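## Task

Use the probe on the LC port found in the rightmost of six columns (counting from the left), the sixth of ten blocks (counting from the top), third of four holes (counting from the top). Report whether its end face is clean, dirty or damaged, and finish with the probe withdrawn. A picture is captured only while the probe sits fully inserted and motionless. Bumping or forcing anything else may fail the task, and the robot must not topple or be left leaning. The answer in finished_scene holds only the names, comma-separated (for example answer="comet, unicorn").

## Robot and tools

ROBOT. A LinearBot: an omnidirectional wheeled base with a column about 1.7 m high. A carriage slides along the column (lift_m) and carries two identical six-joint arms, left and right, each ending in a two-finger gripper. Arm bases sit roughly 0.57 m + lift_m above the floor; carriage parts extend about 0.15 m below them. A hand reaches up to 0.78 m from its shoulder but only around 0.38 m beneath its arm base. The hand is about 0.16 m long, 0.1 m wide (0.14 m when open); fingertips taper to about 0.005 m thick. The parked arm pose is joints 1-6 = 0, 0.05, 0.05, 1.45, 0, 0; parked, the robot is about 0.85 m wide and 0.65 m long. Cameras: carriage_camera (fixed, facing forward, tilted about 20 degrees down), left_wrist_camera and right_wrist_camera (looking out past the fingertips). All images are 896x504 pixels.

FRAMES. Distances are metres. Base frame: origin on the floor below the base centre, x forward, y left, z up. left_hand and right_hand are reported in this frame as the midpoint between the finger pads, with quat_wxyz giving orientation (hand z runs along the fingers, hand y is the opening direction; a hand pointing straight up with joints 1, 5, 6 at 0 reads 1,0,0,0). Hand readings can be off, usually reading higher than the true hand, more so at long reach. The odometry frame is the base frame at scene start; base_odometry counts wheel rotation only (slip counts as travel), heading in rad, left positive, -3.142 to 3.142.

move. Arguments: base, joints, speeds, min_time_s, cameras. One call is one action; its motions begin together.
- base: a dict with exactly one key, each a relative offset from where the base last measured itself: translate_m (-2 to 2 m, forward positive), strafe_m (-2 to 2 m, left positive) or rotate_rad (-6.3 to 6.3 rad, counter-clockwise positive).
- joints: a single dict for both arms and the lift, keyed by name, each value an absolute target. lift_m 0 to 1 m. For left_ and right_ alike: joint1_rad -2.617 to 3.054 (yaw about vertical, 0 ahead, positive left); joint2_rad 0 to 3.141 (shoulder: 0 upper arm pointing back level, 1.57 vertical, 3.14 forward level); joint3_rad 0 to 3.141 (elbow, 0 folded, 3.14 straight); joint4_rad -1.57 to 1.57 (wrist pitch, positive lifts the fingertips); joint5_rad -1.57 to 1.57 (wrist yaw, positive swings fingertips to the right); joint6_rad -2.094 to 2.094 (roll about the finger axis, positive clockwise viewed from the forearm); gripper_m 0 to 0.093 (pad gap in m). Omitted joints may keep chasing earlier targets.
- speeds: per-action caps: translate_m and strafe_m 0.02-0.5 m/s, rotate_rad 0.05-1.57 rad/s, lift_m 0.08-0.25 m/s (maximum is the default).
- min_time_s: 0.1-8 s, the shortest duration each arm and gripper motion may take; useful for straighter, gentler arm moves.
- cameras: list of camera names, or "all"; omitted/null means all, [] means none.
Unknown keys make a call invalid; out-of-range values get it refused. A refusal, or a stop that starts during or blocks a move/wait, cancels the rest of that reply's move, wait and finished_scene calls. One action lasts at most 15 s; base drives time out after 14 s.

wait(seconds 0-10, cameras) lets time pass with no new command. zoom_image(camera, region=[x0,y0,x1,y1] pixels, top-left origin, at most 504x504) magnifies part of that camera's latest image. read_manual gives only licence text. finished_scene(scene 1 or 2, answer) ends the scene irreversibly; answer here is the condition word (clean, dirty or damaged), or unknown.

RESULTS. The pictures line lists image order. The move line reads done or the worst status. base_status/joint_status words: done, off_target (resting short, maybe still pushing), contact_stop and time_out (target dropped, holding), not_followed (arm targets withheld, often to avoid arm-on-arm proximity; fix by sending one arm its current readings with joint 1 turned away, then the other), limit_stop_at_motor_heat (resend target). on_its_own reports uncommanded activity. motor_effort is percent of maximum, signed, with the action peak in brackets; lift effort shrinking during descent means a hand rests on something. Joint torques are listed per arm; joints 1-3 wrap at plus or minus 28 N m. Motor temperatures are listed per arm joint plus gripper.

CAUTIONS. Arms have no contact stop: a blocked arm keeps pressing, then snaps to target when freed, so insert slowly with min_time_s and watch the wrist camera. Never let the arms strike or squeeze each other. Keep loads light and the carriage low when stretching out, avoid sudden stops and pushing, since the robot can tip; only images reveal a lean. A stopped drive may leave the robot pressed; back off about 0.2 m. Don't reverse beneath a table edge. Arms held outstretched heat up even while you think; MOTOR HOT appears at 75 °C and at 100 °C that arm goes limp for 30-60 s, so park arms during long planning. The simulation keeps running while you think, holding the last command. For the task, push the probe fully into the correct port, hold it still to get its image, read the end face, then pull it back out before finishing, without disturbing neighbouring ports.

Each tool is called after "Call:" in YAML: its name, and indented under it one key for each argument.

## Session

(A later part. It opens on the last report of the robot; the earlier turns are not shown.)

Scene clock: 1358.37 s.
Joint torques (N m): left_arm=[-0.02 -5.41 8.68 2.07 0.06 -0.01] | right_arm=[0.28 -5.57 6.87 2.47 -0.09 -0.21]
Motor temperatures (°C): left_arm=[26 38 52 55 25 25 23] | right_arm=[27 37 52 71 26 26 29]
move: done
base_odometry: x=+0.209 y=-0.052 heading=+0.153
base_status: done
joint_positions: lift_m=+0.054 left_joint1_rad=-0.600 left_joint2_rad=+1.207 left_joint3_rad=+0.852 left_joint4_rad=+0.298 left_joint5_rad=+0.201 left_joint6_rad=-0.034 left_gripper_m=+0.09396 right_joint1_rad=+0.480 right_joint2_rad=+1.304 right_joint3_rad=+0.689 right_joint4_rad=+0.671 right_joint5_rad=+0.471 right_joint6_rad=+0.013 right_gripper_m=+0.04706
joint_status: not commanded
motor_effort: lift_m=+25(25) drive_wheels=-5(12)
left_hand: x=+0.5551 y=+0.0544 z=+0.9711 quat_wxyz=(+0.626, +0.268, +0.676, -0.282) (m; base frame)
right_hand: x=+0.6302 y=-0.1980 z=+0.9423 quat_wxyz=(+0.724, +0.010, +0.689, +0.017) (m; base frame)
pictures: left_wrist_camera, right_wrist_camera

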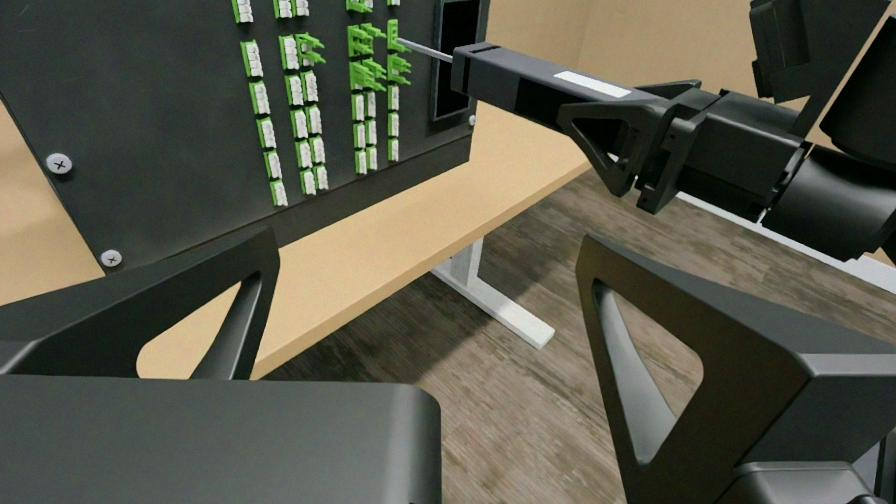

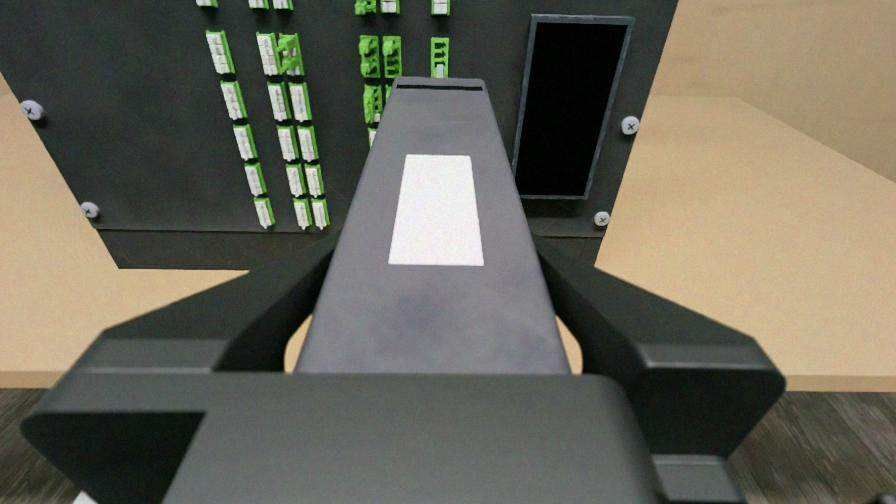

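Call:
zoom_image:
  camera: "left_wrist_camera"
  region: [388, 20, 412, 50]

Call:
zoom_image:
  camera: "right_wrist_camera"
  region: [428, 36, 452, 80]

Scaled by 16.800 from the camera's 896x504 image, which has a finer 1280x720 frame.

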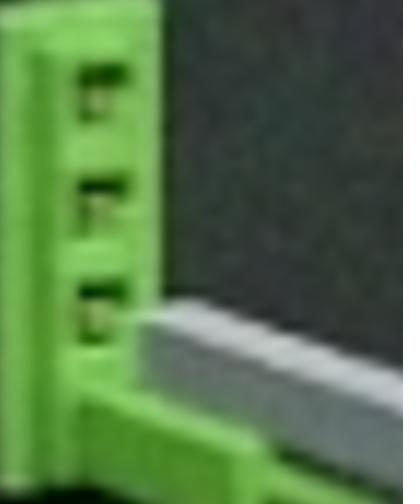

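Scaled by 11.455 from the camera's 896x504 image, which has a finer 1280x720 frame.

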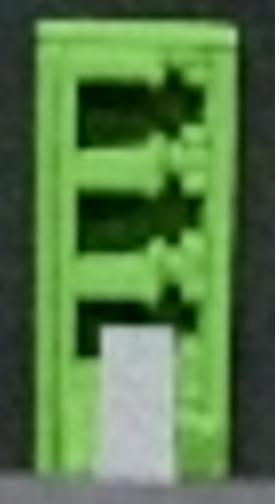

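Call:
move:
  joints: {"right_joint1_rad": 0.489, "lift_m": 0.0557}
  min_time_s: 1
  cameras: ["left_wrist_camera","right_wrist_camera"]

Call:
zoom_image:
  camera: "right_wrist_camera"
  region: [425, 40, 455, 80]

Scene clock: 1379.27 s.
Joint torques (N m): left_arm=[-0.05 -5.31 8.59 2.07 0.06 -0.01] | right_arm=[0.44 -5.7 6.8 2.47 -0.09 -0.23]
Motor temperatures (°C): left_arm=[26 38 52 55 25 25 23] | right_arm=[26 37 52 71 26 26 29]
move: done
base_odometry: x=+0.209 y=-0.052 heading=+0.153
base_status: not commanded
joint_positions: lift_m=+0.055 left_joint1_rad=-0.600 left_joint2_rad=+1.207 left_joint3_rad=+0.852 left_joint4_rad=+0.298 left_joint5_rad=+0.201 left_joint6_rad=-0.034 left_gripper_m=+0.09396 right_joint1_rad=+0.483 right_joint2_rad=+1.304 right_joint3_rad=+0.689 right_joint4_rad=+0.672 right_joint5_rad=+0.471 right_joint6_rad=+0.013 right_gripper_m=+0.04706
joint_status: all done
motor_effort: lift_m=+25(27) drive_wheels=+1(1)
left_hand: x=+0.5551 y=+0.0544 z=+0.9722 quat_wxyz=(+0.626, +0.268, +0.675, -0.282) (m; base frame)
right_hand: x=+0.6299 y=-0.1966 z=+0.9431 quat_wxyz=(+0.724, +0.009, +0.689, +0.018) (m; base frame)
pictures: left_wrist_camera, right_wrist_camera

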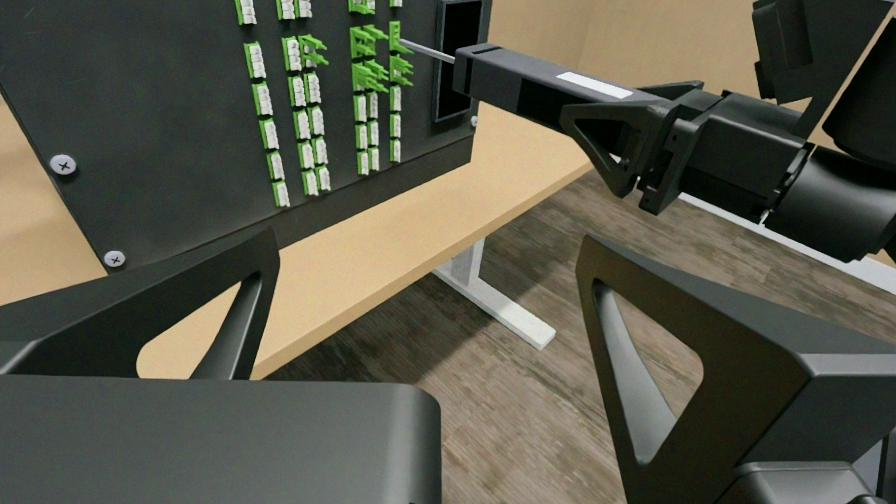

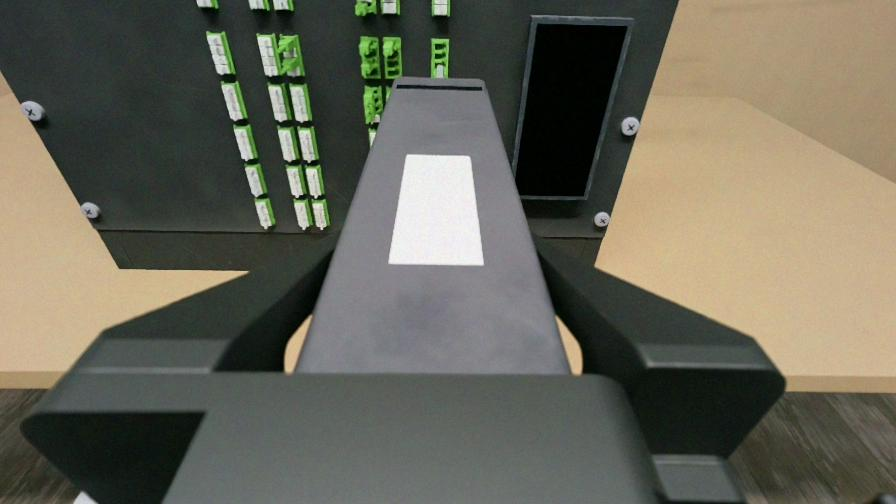

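Scaled by 12.600 from the camera's 896x504 image, which has a finer 1280x720 frame.

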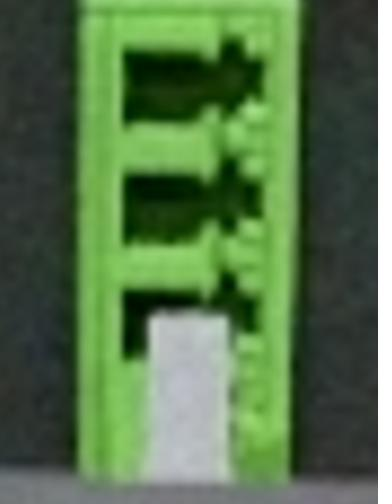

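Call:
wait:
  seconds: 0.5
  cameras: ["left_wrist_camera","right_wrist_camera"]

Call:
zoom_image:
  camera: "right_wrist_camera"
  region: [425, 40, 455, 80]

Call:
zoom_image:
  camera: "left_wrist_camera"
  region: [385, 20, 415, 60]

Scene clock: 1390.40 s.
Joint torques (N m): left_arm=[-0.06 -5.31 8.61 2.07 0.06 -0.01] | right_arm=[0.47 -5.7 6.86 2.47 -0.09 -0.2]
Motor temperatures (°C): left_arm=[26 38 52 55 25 25 23] | right_arm=[26 37 53 71 26 26 29]
base_odometry: x=+0.209 y=-0.052 heading=+0.153
base_status: not commanded
joint_positions: lift_m=+0.055 left_joint1_rad=-0.600 left_joint2_rad=+1.207 left_joint3_rad=+0.852 left_joint4_rad=+0.298 left_joint5_rad=+0.201 left_joint6_rad=-0.034 left_gripper_m=+0.09396 right_joint1_rad=+0.483 right_joint2_rad=+1.304 right_joint3_rad=+0.689 right_joint4_rad=+0.672 right_joint5_rad=+0.471 right_joint6_rad=+0.013 right_gripper_m=+0.04706
joint_status: all done
motor_effort: lift_m=+25(27) drive_wheels=+1(1)
left_hand: x=+0.5551 y=+0.0544 z=+0.9722 quat_wxyz=(+0.626, +0.268, +0.675, -0.282) (m; base frame)
right_hand: x=+0.6299 y=-0.1966 z=+0.9431 quat_wxyz=(+0.724, +0.009, +0.689, +0.018) (m; base frame)
wait: 0.50 s; at rest from the start
pictures: left_wrist_camera, right_wrist_camera

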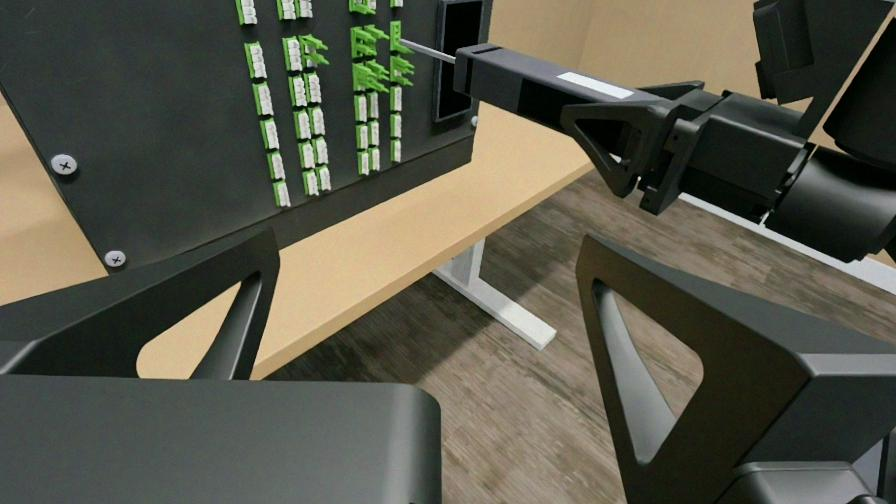

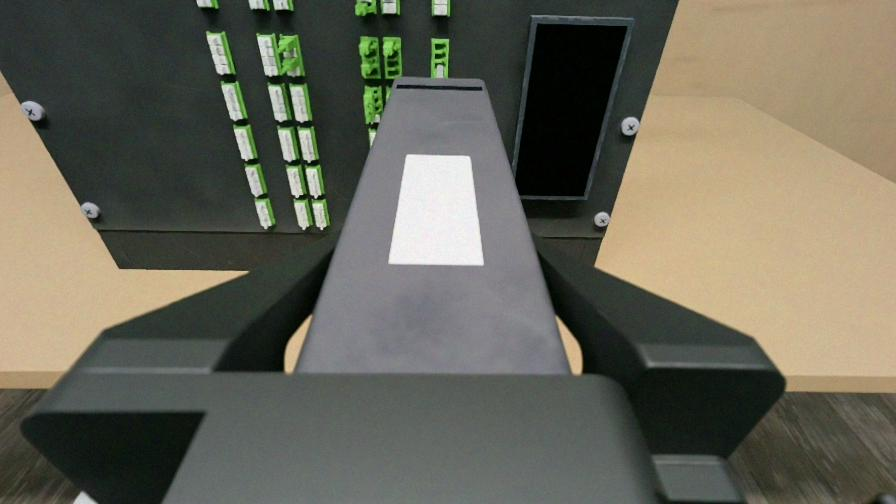

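Scaled by 12.600 from the camera's 896x504 image, which has a finer 1280x720 frame.

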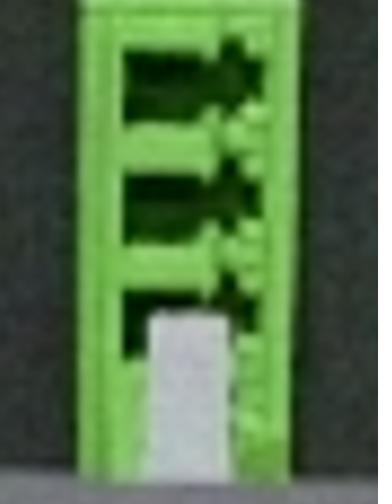

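Scaled by 12.600 from the camera's 896x504 image, which has a finer 1280x720 frame.

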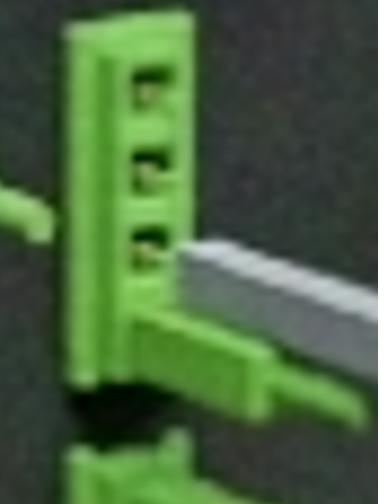

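Call:
move:
  base: {"translate_m": -0.03}
  speeds: {"translate_m": 0.04}
  cameras: ["left_wrist_camera","right_wrist_camera"]

Call:
zoom_image:
  camera: "right_wrist_camera"
  region: [425, 25, 465, 80]

Call:
zoom_image:
  camera: "left_wrist_camera"
  region: [360, 10, 420, 60]

Scene clock: 1403.47 s.
Joint torques (N m): left_arm=[-0.13 -5.31 8.58 2.07 0.06 -0.01] | right_arm=[0.5 -5.7 6.79 2.49 -0.09 -0.23]
Motor temperatures (°C): left_arm=[26 37 52 55 25 25 23] | right_arm=[26 37 53 71 26 26 29]
move: done
base_odometry: x=+0.179 y=-0.057 heading=+0.153
base_status: done
joint_positions: lift_m=+0.055 left_joint1_rad=-0.599 left_joint2_rad=+1.207 left_joint3_rad=+0.852 left_joint4_rad=+0.298 left_joint5_rad=+0.201 left_joint6_rad=-0.034 left_gripper_m=+0.09396 right_joint1_rad=+0.483 right_joint2_rad=+1.304 right_joint3_rad=+0.689 right_joint4_rad=+0.672 right_joint5_rad=+0.471 right_joint6_rad=+0.013 right_gripper_m=+0.04706
joint_status: not commanded
motor_effort: lift_m=+25(25) drive_wheels=-5(14)
left_hand: x=+0.5552 y=+0.0546 z=+0.9722 quat_wxyz=(+0.626, +0.268, +0.675, -0.282) (m; base frame)
right_hand: x=+0.6299 y=-0.1966 z=+0.9431 quat_wxyz=(+0.724, +0.009, +0.689, +0.018) (m; base frame)
pictures: left_wrist_camera, right_wrist_camera

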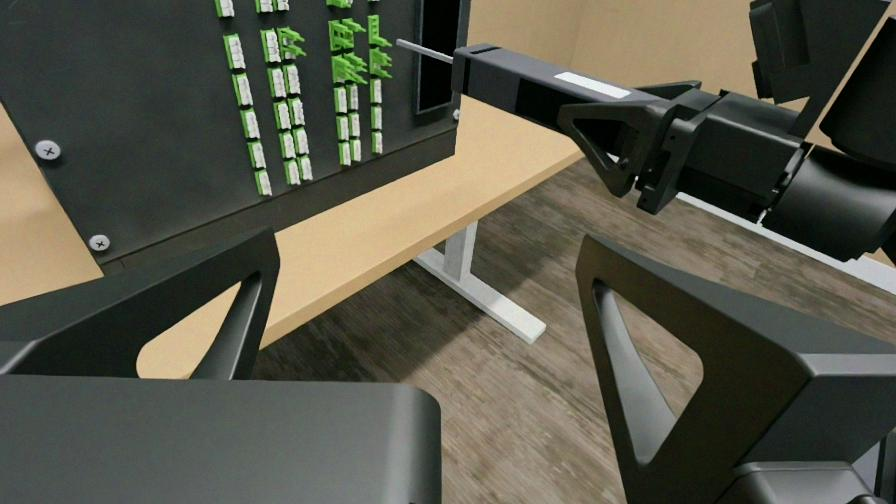

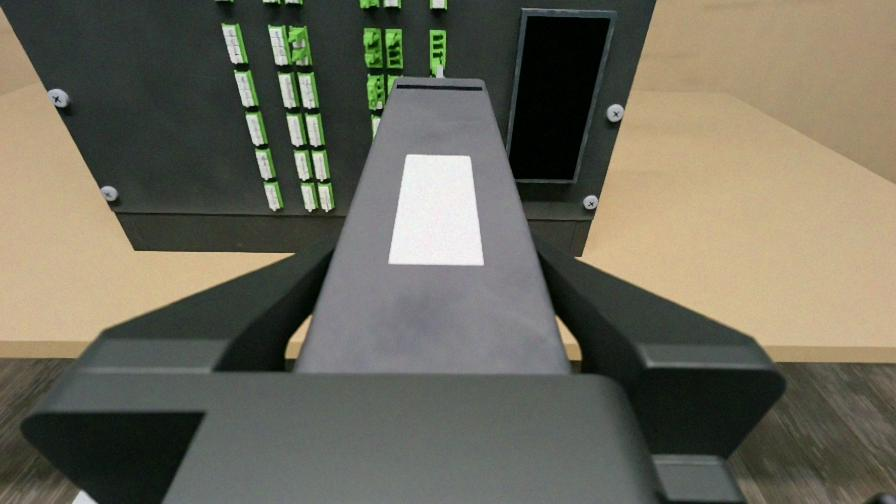

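Scaled by 9.164 from the camera's 896x504 image, which has a finer 1280x720 frame.

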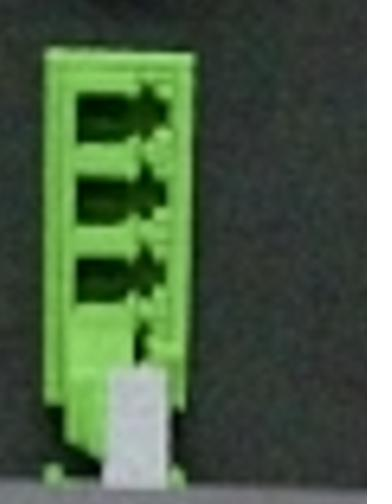

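Scaled by 8.400 from the camera's 896x504 image, which has a finer 1280x720 frame.

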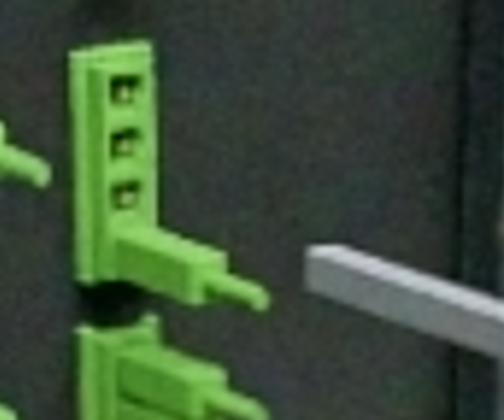

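Call:
move:
  base: {"translate_m": 0.008}
  speeds: {"translate_m": 0.03}
  cameras: ["left_wrist_camera","right_wrist_camera"]

Call:
zoom_image:
  camera: "right_wrist_camera"
  region: [425, 25, 465, 80]

Call:
zoom_image:
  camera: "left_wrist_camera"
  region: [360, 10, 420, 60]

Scene clock: 1413.57 s.
Joint torques (N m): left_arm=[-0.1 -5.29 8.61 2.06 0.07 -0.01] | right_arm=[0.47 -5.74 6.78 2.5 -0.09 -0.23]
Motor temperatures (°C): left_arm=[26 37 52 55 25 25 23] | right_arm=[26 37 53 70 26 26 29]
move: done
base_odometry: x=+0.187 y=-0.055 heading=+0.153
base_status: done
joint_positions: lift_m=+0.055 left_joint1_rad=-0.599 left_joint2_rad=+1.207 left_joint3_rad=+0.852 left_joint4_rad=+0.298 left_joint5_rad=+0.200 left_joint6_rad=-0.034 left_gripper_m=+0.09396 right_joint1_rad=+0.483 right_joint2_rad=+1.305 right_joint3_rad=+0.689 right_joint4_rad=+0.670 right_joint5_rad=+0.471 right_joint6_rad=+0.013 right_gripper_m=+0.04706
joint_status: not commanded
motor_effort: lift_m=+25(25) drive_wheels=+2(8)
left_hand: x=+0.5553 y=+0.0546 z=+0.9722 quat_wxyz=(+0.627, +0.268, +0.676, -0.282) (m; base frame)
right_hand: x=+0.6300 y=-0.1965 z=+0.9423 quat_wxyz=(+0.723, +0.009, +0.690, +0.018) (m; base frame)
pictures: left_wrist_camera, right_wrist_camera

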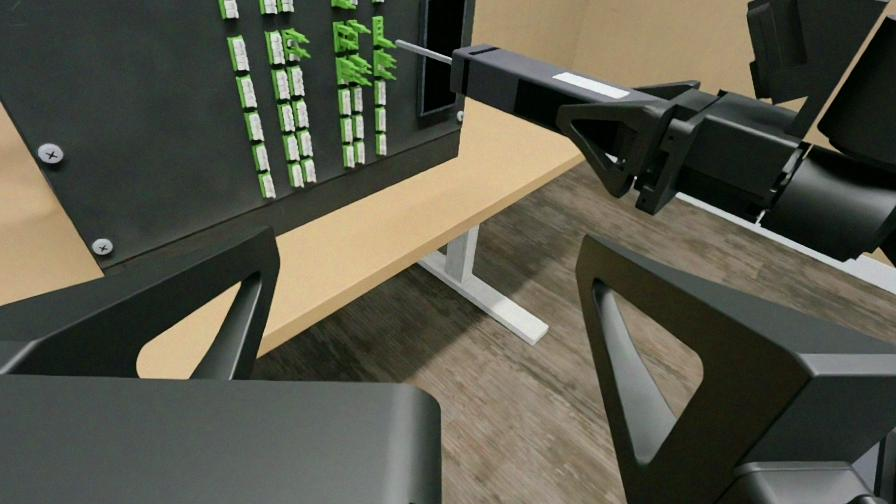

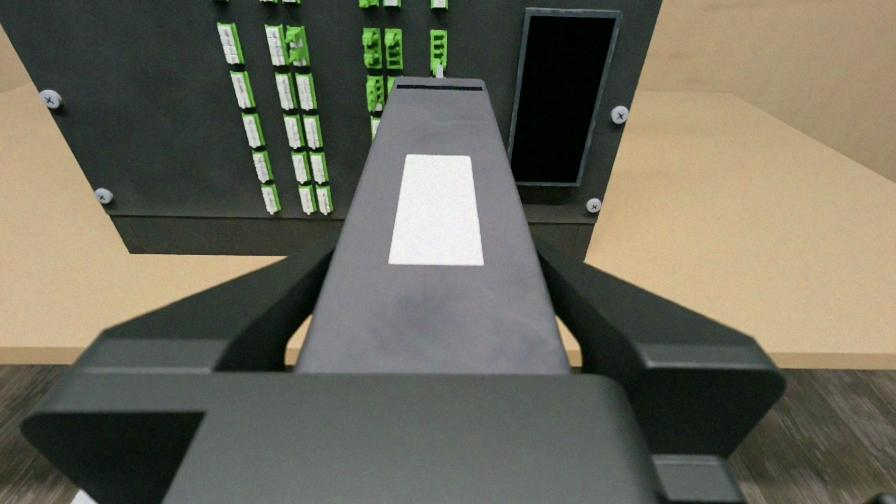

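Scaled by 9.164 from the camera's 896x504 image, which has a finer 1280x720 frame.

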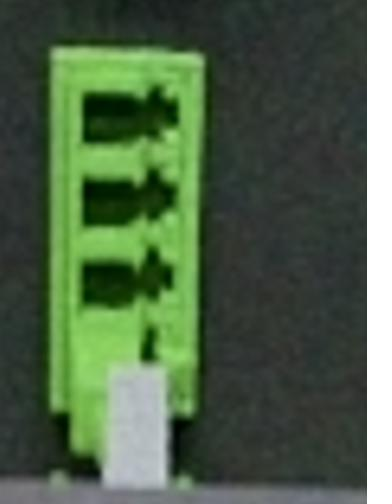

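Scaled by 8.400 from the camera's 896x504 image, which has a finer 1280x720 frame.

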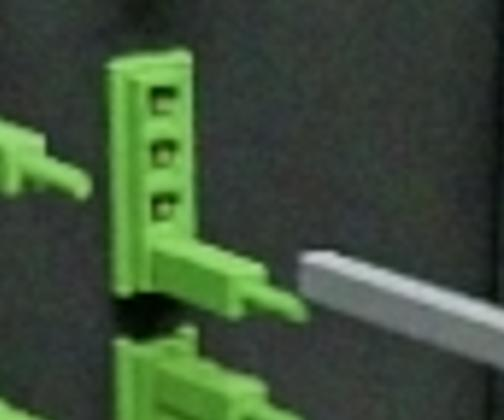

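Call:
move:
  base: {"translate_m": -0.01}
  speeds: {"translate_m": 0.03}
  joints: {"lift_m": 0.0572}
  cameras: []

Call:
move:
  joints: {"right_joint1_rad": 0.457, "right_joint5_rad": 0.437}
  min_time_s: 1.5
  cameras: []

Call:
move:
  base: {"translate_m": 0.012}
  speeds: {"translate_m": 0.03}
  cameras: ["left_wrist_camera","right_wrist_camera"]

Call:
zoom_image:
  camera: "right_wrist_camera"
  region: [425, 20, 465, 80]

Call:
zoom_image:
  camera: "left_wrist_camera"
  region: [360, 10, 420, 60]

Scene clock: 1425.93 s.
Joint torques (N m): left_arm=[-0.18 -5.34 8.62 2.06 0.07 -0.01] | right_arm=[0.46 -5.85 6.9 2.52 -0.09 -0.22]
Motor temperatures (°C): left_arm=[26 37 52 55 25 25 23] | right_arm=[26 38 53 70 26 26 29]
move: done
base_odometry: x=+0.177 y=-0.057 heading=+0.153
base_status: done
joint_positions: lift_m=+0.057 left_joint1_rad=-0.599 left_joint2_rad=+1.207 left_joint3_rad=+0.852 left_joint4_rad=+0.298 left_joint5_rad=+0.200 left_joint6_rad=-0.034 left_gripper_m=+0.09396 right_joint1_rad=+0.483 right_joint2_rad=+1.306 right_joint3_rad=+0.689 right_joint4_rad=+0.668 right_joint5_rad=+0.470 right_joint6_rad=+0.013 right_gripper_m=+0.04706
joint_status: all done
motor_effort: lift_m=+25(27) drive_wheels=-4(10)
left_hand: x=+0.5554 y=+0.0548 z=+0.9737 quat_wxyz=(+0.627, +0.267, +0.676, -0.282) (m; base frame)
right_hand: x=+0.6301 y=-0.1963 z=+0.9431 quat_wxyz=(+0.723, +0.008, +0.691, +0.018) (m; base frame)
pictures: none
No camera images: "cameras" was empty.

Scene clock: 1427.73 s.
Joint torques (N m): left_arm=[-0.14 -5.31 8.59 2.07 0.07 -0.01] | right_arm=[-0.51 -5.82 6.86 2.51 -0.1 -0.23]
Motor temperatures (°C): left_arm=[26 37 52 55 25 25 23] | right_arm=[26 38 53 70 26 26 29]
move: done
base_odometry: x=+0.177 y=-0.057 heading=+0.153
base_status: not commanded
joint_positions: lift_m=+0.057 left_joint1_rad=-0.599 left_joint2_rad=+1.207 left_joint3_rad=+0.852 left_joint4_rad=+0.298 left_joint5_rad=+0.200 left_joint6_rad=-0.034 left_gripper_m=+0.09396 right_joint1_rad=+0.463 right_joint2_rad=+1.306 right_joint3_rad=+0.689 right_joint4_rad=+0.668 right_joint5_rad=+0.446 right_joint6_rad=+0.013 right_gripper_m=+0.04706
joint_status: all done
motor_effort: lift_m=+25(25) drive_wheels=-4(5)
left_hand: x=+0.5554 y=+0.0548 z=+0.9737 quat_wxyz=(+0.627, +0.267, +0.676, -0.282) (m; base frame)
right_hand: x=+0.6325 y=-0.2004 z=+0.9432 quat_wxyz=(+0.723, +0.006, +0.691, +0.019) (m; base frame)
pictures: none
No camera images: "cameras" was empty.

Scene clock: 1428.57 s.
Joint torques (N m): left_arm=[-0.14 -5.27 8.57 2.07 0.08 -0.01] | right_arm=[-0.53 -5.86 6.78 2.53 -0.09 -0.23]
Motor temperatures (°C): left_arm=[26 37 52 55 25 25 23] | right_arm=[26 38 53 70 26 26 29]
move: done
base_odometry: x=+0.189 y=-0.055 heading=+0.153
base_status: done
joint_positions: lift_m=+0.057 left_joint1_rad=-0.599 left_joint2_rad=+1.207 left_joint3_rad=+0.852 left_joint4_rad=+0.298 left_joint5_rad=+0.200 left_joint6_rad=-0.034 left_gripper_m=+0.09396 right_joint1_rad=+0.463 right_joint2_rad=+1.306 right_joint3_rad=+0.689 right_joint4_rad=+0.668 right_joint5_rad=+0.445 right_joint6_rad=+0.013 right_gripper_m=+0.04706
joint_status: not commanded
motor_effort: lift_m=+25(25) drive_wheels=+2(12)
left_hand: x=+0.5554 y=+0.0548 z=+0.9737 quat_wxyz=(+0.627, +0.267, +0.676, -0.282) (m; base frame)
right_hand: x=+0.6325 y=-0.2002 z=+0.9433 quat_wxyz=(+0.723, +0.006, +0.691, +0.019) (m; base frame)
pictures: left_wrist_camera, right_wrist_camera

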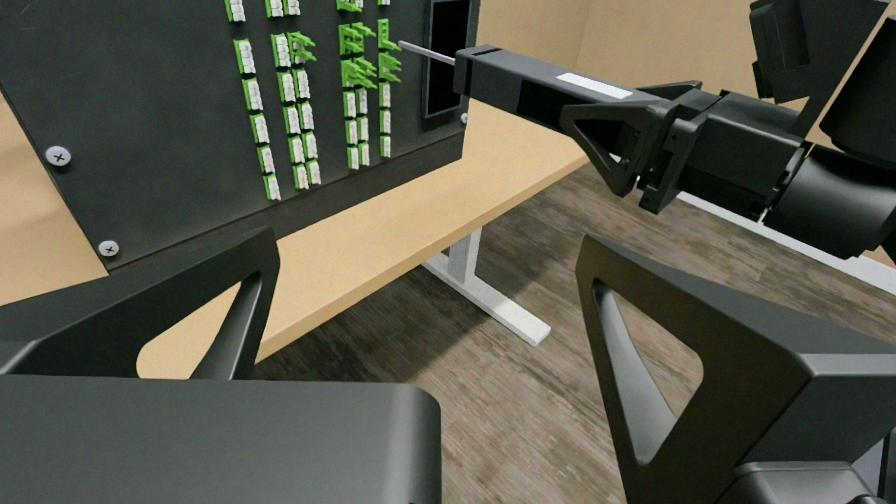

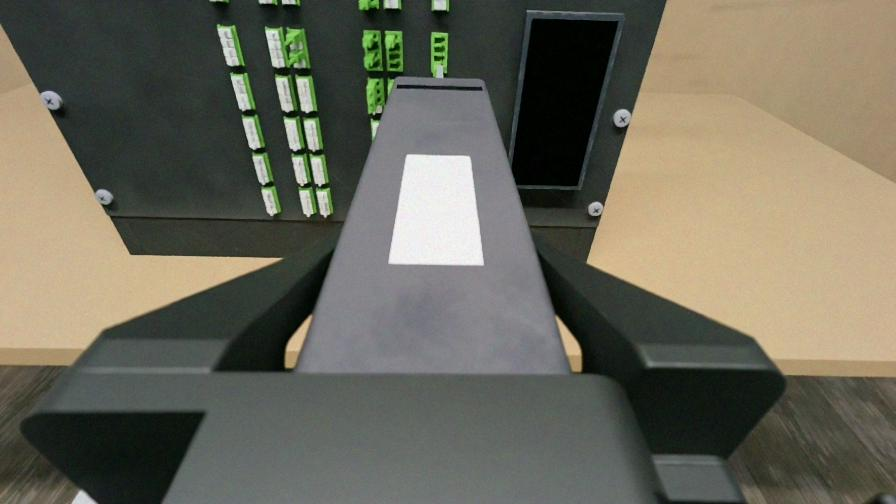

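Scaled by 8.400 from the camera's 896x504 image, which has a finer 1280x720 frame.

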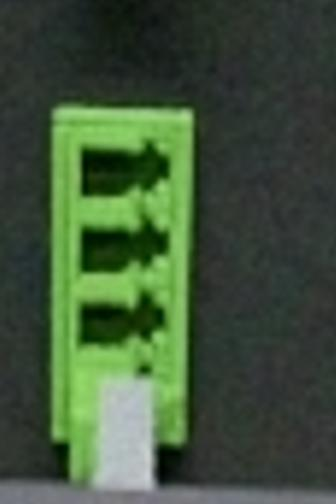

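Scaled by 8.400 from the camera's 896x504 image, which has a finer 1280x720 frame.

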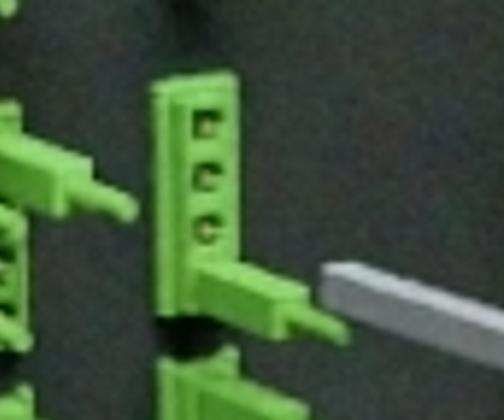

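Call:
move:
  joints: {"lift_m": 0.0577}
  cameras: []

Call:
move:
  base: {"translate_m": 0.01}
  speeds: {"translate_m": 0.03}
  cameras: ["left_wrist_camera","right_wrist_camera"]

Call:
zoom_image:
  camera: "right_wrist_camera"
  region: [425, 20, 465, 80]

Call:
zoom_image:
  camera: "left_wrist_camera"
  region: [360, 10, 420, 60]

Scene clock: 1435.90 s.
Joint torques (N m): left_arm=[-0.16 -5.31 8.58 2.07 0.08 -0.01] | right_arm=[-0.57 -5.81 6.78 2.52 -0.09 -0.21]
Motor temperatures (°C): left_arm=[26 37 52 55 25 25 23] | right_arm=[26 38 53 70 26 26 29]
move: done
base_odometry: x=+0.189 y=-0.055 heading=+0.153
base_status: not commanded
joint_positions: lift_m=+0.057 left_joint1_rad=-0.599 left_joint2_rad=+1.207 left_joint3_rad=+0.852 left_joint4_rad=+0.298 left_joint5_rad=+0.200 left_joint6_rad=-0.034 left_gripper_m=+0.09396 right_joint1_rad=+0.463 right_joint2_rad=+1.306 right_joint3_rad=+0.689 right_joint4_rad=+0.668 right_joint5_rad=+0.445 right_joint6_rad=+0.013 right_gripper_m=+0.04706
joint_status: all done
motor_effort: lift_m=+25(26) drive_wheels=+2(2)
left_hand: x=+0.5554 y=+0.0548 z=+0.9743 quat_wxyz=(+0.627, +0.267, +0.676, -0.282) (m; base frame)
right_hand: x=+0.6325 y=-0.2002 z=+0.9436 quat_wxyz=(+0.723, +0.006, +0.691, +0.019) (m; base frame)
pictures: none
No camera images: "cameras" was empty.

Scene clock: 1436.67 s.
Joint torques (N m): left_arm=[-0.12 -5.29 8.57 2.07 0.08 -0.01] | right_arm=[-1.01 -4.71 7.39 2.57 -0.12 -0.23]
Motor temperatures (°C): left_arm=[26 37 52 55 25 25 23] | right_arm=[26 38 53 70 26 26 29]
move: done
base_odometry: x=+0.199 y=-0.053 heading=+0.153
base_status: done
joint_positions: lift_m=+0.057 left_joint1_rad=-0.599 left_joint2_rad=+1.207 left_joint3_rad=+0.852 left_joint4_rad=+0.298 left_joint5_rad=+0.199 left_joint6_rad=-0.034 left_gripper_m=+0.09396 right_joint1_rad=+0.469 right_joint2_rad=+1.295 right_joint3_rad=+0.680 right_joint4_rad=+0.664 right_joint5_rad=+0.449 right_joint6_rad=+0.013 right_gripper_m=+0.04706
joint_status: not commanded
motor_effort: lift_m=+25(25) drive_wheels=+3(9)
left_hand: x=+0.5555 y=+0.0549 z=+0.9743 quat_wxyz=(+0.627, +0.267, +0.676, -0.281) (m; base frame)
right_hand: x=+0.6296 y=-0.1996 z=+0.9430 quat_wxyz=(+0.722, +0.005, +0.691, +0.019) (m; base frame)
pictures: left_wrist_camera, right_wrist_camera

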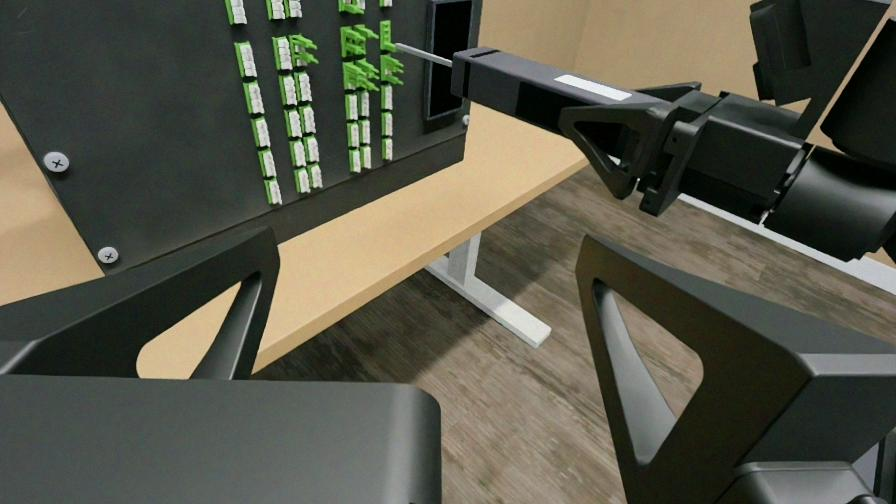

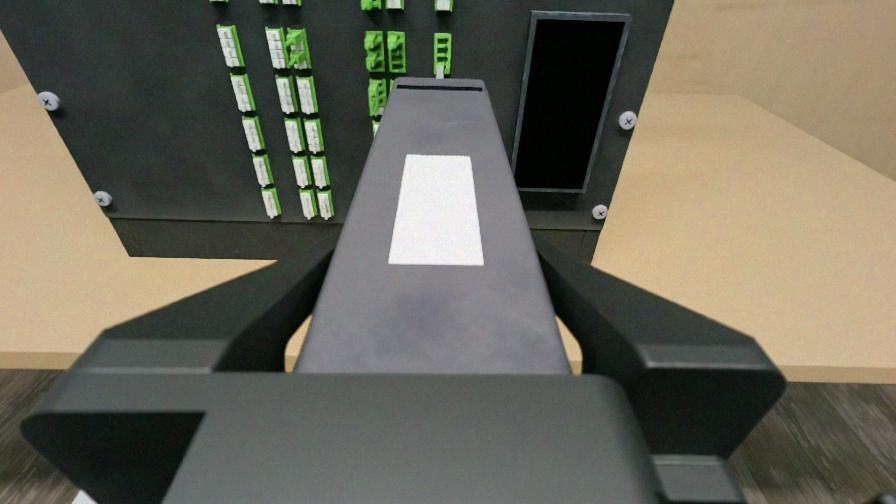

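Scaled by 8.400 from the camera's 896x504 image, which has a finer 1280x720 frame.

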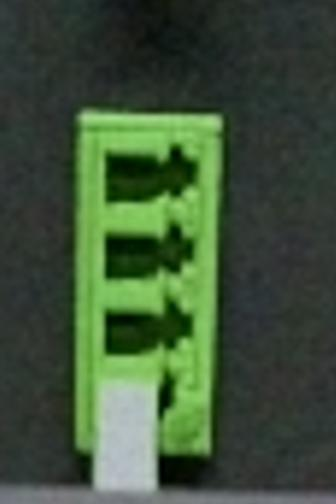

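Scaled by 8.400 from the camera's 896x504 image, which has a finer 1280x720 frame.

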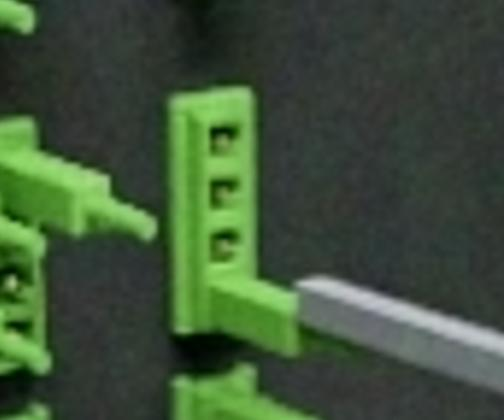

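Call:
move:
  base: {"translate_m": -0.012}
  speeds: {"translate_m": 0.04}
  cameras: ["left_wrist_camera","right_wrist_camera"]

Call:
zoom_image:
  camera: "right_wrist_camera"
  region: [425, 20, 465, 80]

Call:
zoom_image:
  camera: "left_wrist_camera"
  region: [370, 20, 410, 60]

Scene clock: 1455.20 s.
Joint torques (N m): left_arm=[-0.08 -5.31 8.55 2.06 0.09 -0.01] | right_arm=[-0.35 -5.3 7.53 2.52 -0.08 -0.21]
Motor temperatures (°C): left_arm=[26 37 52 55 25 25 23] | right_arm=[27 38 52 67 26 26 29]
move: done
base_odometry: x=+0.187 y=-0.055 heading=+0.153
base_status: done
joint_positions: lift_m=+0.057 left_joint1_rad=-0.599 left_joint2_rad=+1.207 left_joint3_rad=+0.852 left_joint4_rad=+0.298 left_joint5_rad=+0.199 left_joint6_rad=-0.034 left_gripper_m=+0.09396 right_joint1_rad=+0.463 right_joint2_rad=+1.301 right_joint3_rad=+0.680 right_joint4_rad=+0.670 right_joint5_rad=+0.445 right_joint6_rad=+0.013 right_gripper_m=+0.04706
joint_status: not commanded
motor_effort: lift_m=+25(25) drive_wheels=+1(14)
left_hand: x=+0.5555 y=+0.0549 z=+0.9743 quat_wxyz=(+0.627, +0.267, +0.676, -0.281) (m; base frame)
right_hand: x=+0.6311 y=-0.2010 z=+0.9420 quat_wxyz=(+0.722, +0.006, +0.691, +0.019) (m; base frame)
pictures: left_wrist_camera, right_wrist_camera

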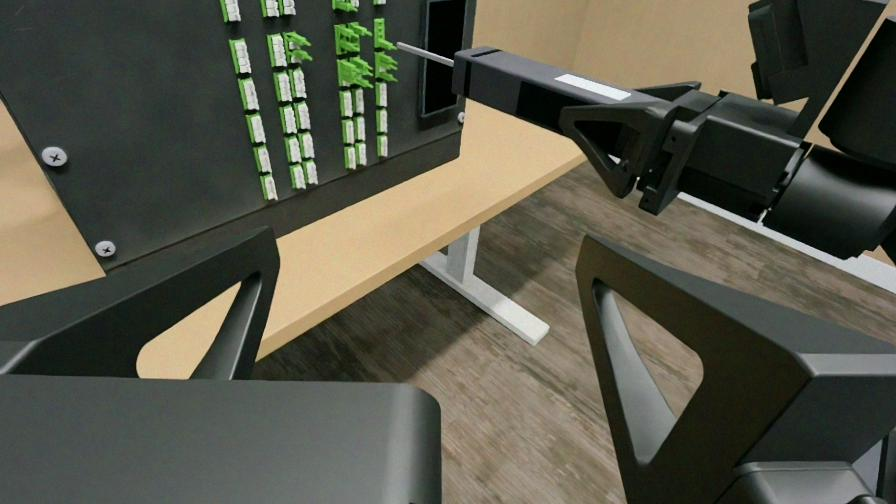

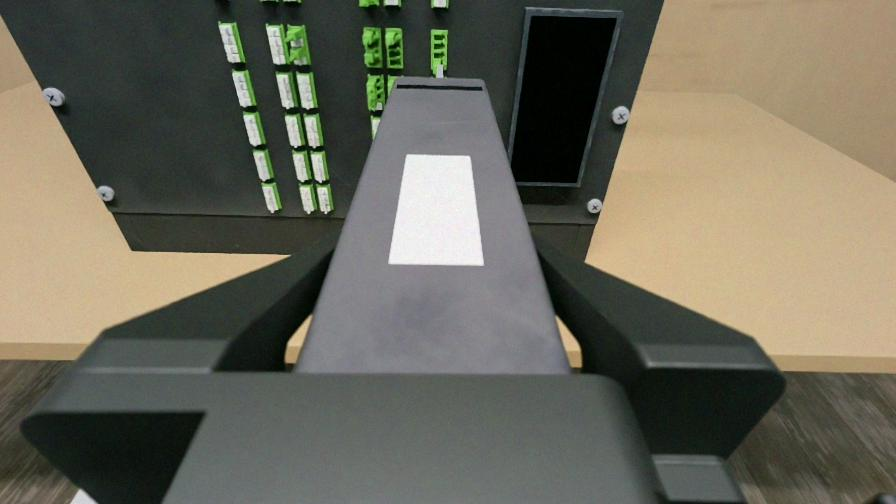

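Scaled by 8.400 from the camera's 896x504 image, which has a finer 1280x720 frame.

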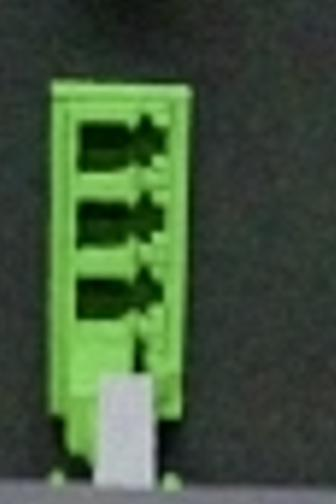

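Scaled by 12.600 from the camera's 896x504 image, which has a finer 1280x720 frame.

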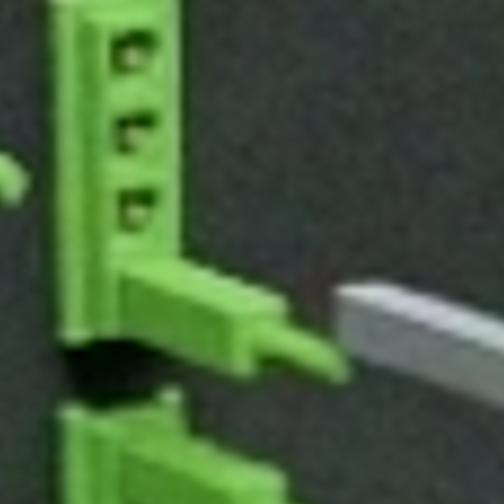

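Call:
move:
  joints: {"lift_m": 0.0593, "right_joint1_rad": 0.4715}
  min_time_s: 1
  cameras: []

Call:
move:
  base: {"translate_m": 0.007}
  speeds: {"translate_m": 0.03}
  cameras: ["left_wrist_camera","right_wrist_camera"]

Call:
zoom_image:
  camera: "right_wrist_camera"
  region: [425, 20, 465, 80]

Call:
zoom_image:
  camera: "left_wrist_camera"
  region: [370, 20, 410, 60]

Scene clock: 1466.73 s.
Joint torques (N m): left_arm=[-0.14 -5.29 8.59 2.06 0.09 -0.01] | right_arm=[0.53 -5.44 7.47 2.49 -0.09 -0.21]
Motor temperatures (°C): left_arm=[26 37 52 55 25 25 23] | right_arm=[26 38 52 68 26 26 29]
move: done
base_odometry: x=+0.187 y=-0.055 heading=+0.153
base_status: not commanded
joint_positions: lift_m=+0.059 left_joint1_rad=-0.599 left_joint2_rad=+1.207 left_joint3_rad=+0.852 left_joint4_rad=+0.298 left_joint5_rad=+0.199 left_joint6_rad=-0.034 left_gripper_m=+0.09396 right_joint1_rad=+0.466 right_joint2_rad=+1.302 right_joint3_rad=+0.680 right_joint4_rad=+0.671 right_joint5_rad=+0.445 right_joint6_rad=+0.013 right_gripper_m=+0.04706
joint_status: all done
motor_effort: lift_m=+24(27) drive_wheels=+1(1)
left_hand: x=+0.5555 y=+0.0550 z=+0.9761 quat_wxyz=(+0.627, +0.267, +0.675, -0.281) (m; base frame)
right_hand: x=+0.6309 y=-0.1996 z=+0.9435 quat_wxyz=(+0.722, +0.005, +0.691, +0.020) (m; base frame)
pictures: none
No camera images: "cameras" was empty.

Scene clock: 1467.40 s.
Joint torques (N m): left_arm=[-0.14 -5.3 8.55 2.05 0.09 -0.01] | right_arm=[0.42 -5.57 7.54 2.5 -0.08 -0.22]
Motor temperatures (°C): left_arm=[26 37 52 55 25 25 23] | right_arm=[26 38 52 68 26 26 29]
move: done
base_odometry: x=+0.194 y=-0.054 heading=+0.154
base_status: done
joint_positions: lift_m=+0.059 left_joint1_rad=-0.599 left_joint2_rad=+1.207 left_joint3_rad=+0.852 left_joint4_rad=+0.298 left_joint5_rad=+0.199 left_joint6_rad=-0.034 left_gripper_m=+0.09396 right_joint1_rad=+0.466 right_joint2_rad=+1.303 right_joint3_rad=+0.680 right_joint4_rad=+0.671 right_joint5_rad=+0.444 right_joint6_rad=+0.013 right_gripper_m=+0.04706
joint_status: not commanded
motor_effort: lift_m=+25(25) drive_wheels=-5(10)
left_hand: x=+0.5555 y=+0.0550 z=+0.9761 quat_wxyz=(+0.627, +0.267, +0.676, -0.281) (m; base frame)
right_hand: x=+0.6311 y=-0.1995 z=+0.9430 quat_wxyz=(+0.722, +0.004, +0.692, +0.020) (m; base frame)
pictures: left_wrist_camera, right_wrist_camera

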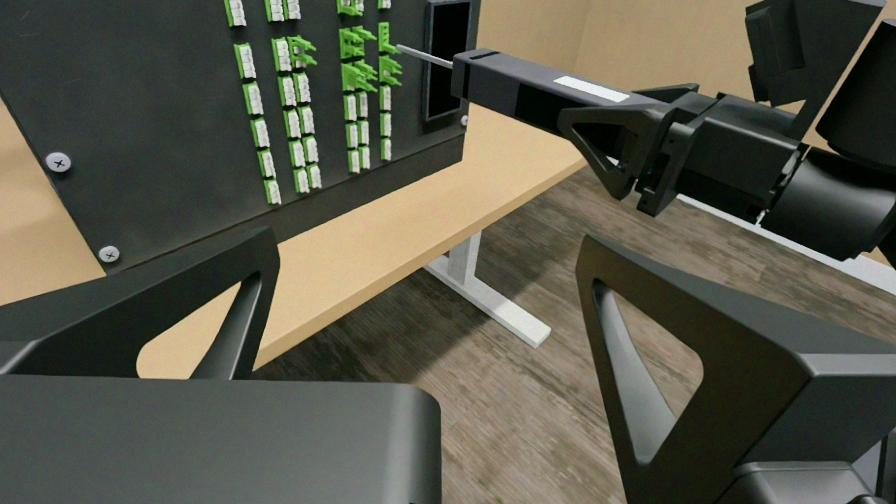

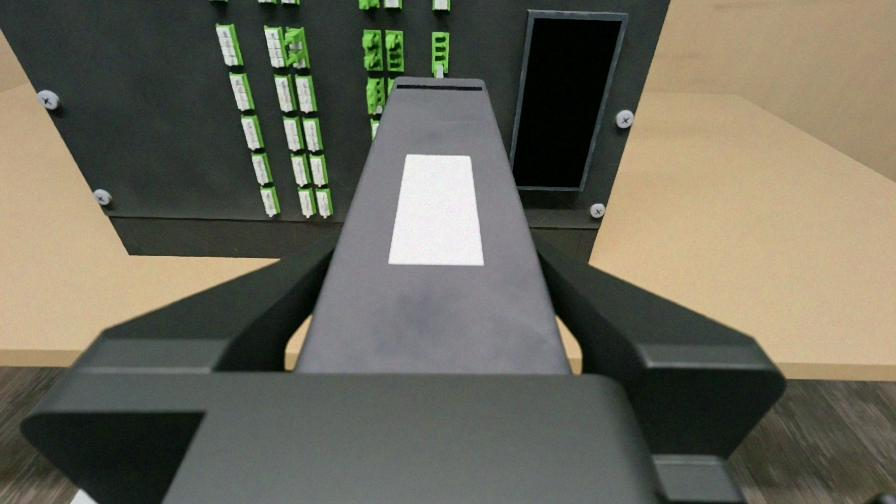

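Scaled by 8.400 from the camera's 896x504 image, which has a finer 1280x720 frame.

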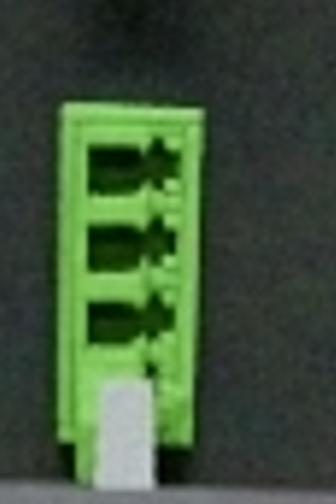

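Scaled by 12.600 from the camera's 896x504 image, which has a finer 1280x720 frame.

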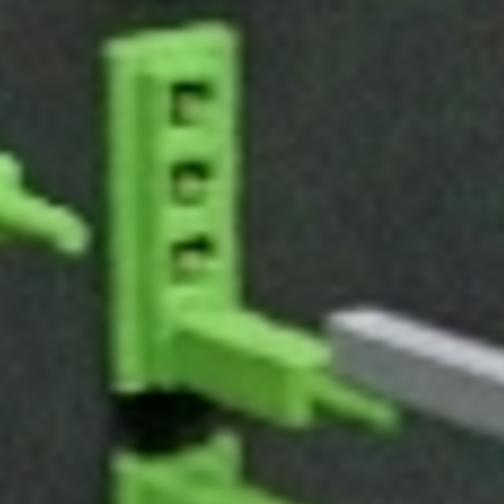

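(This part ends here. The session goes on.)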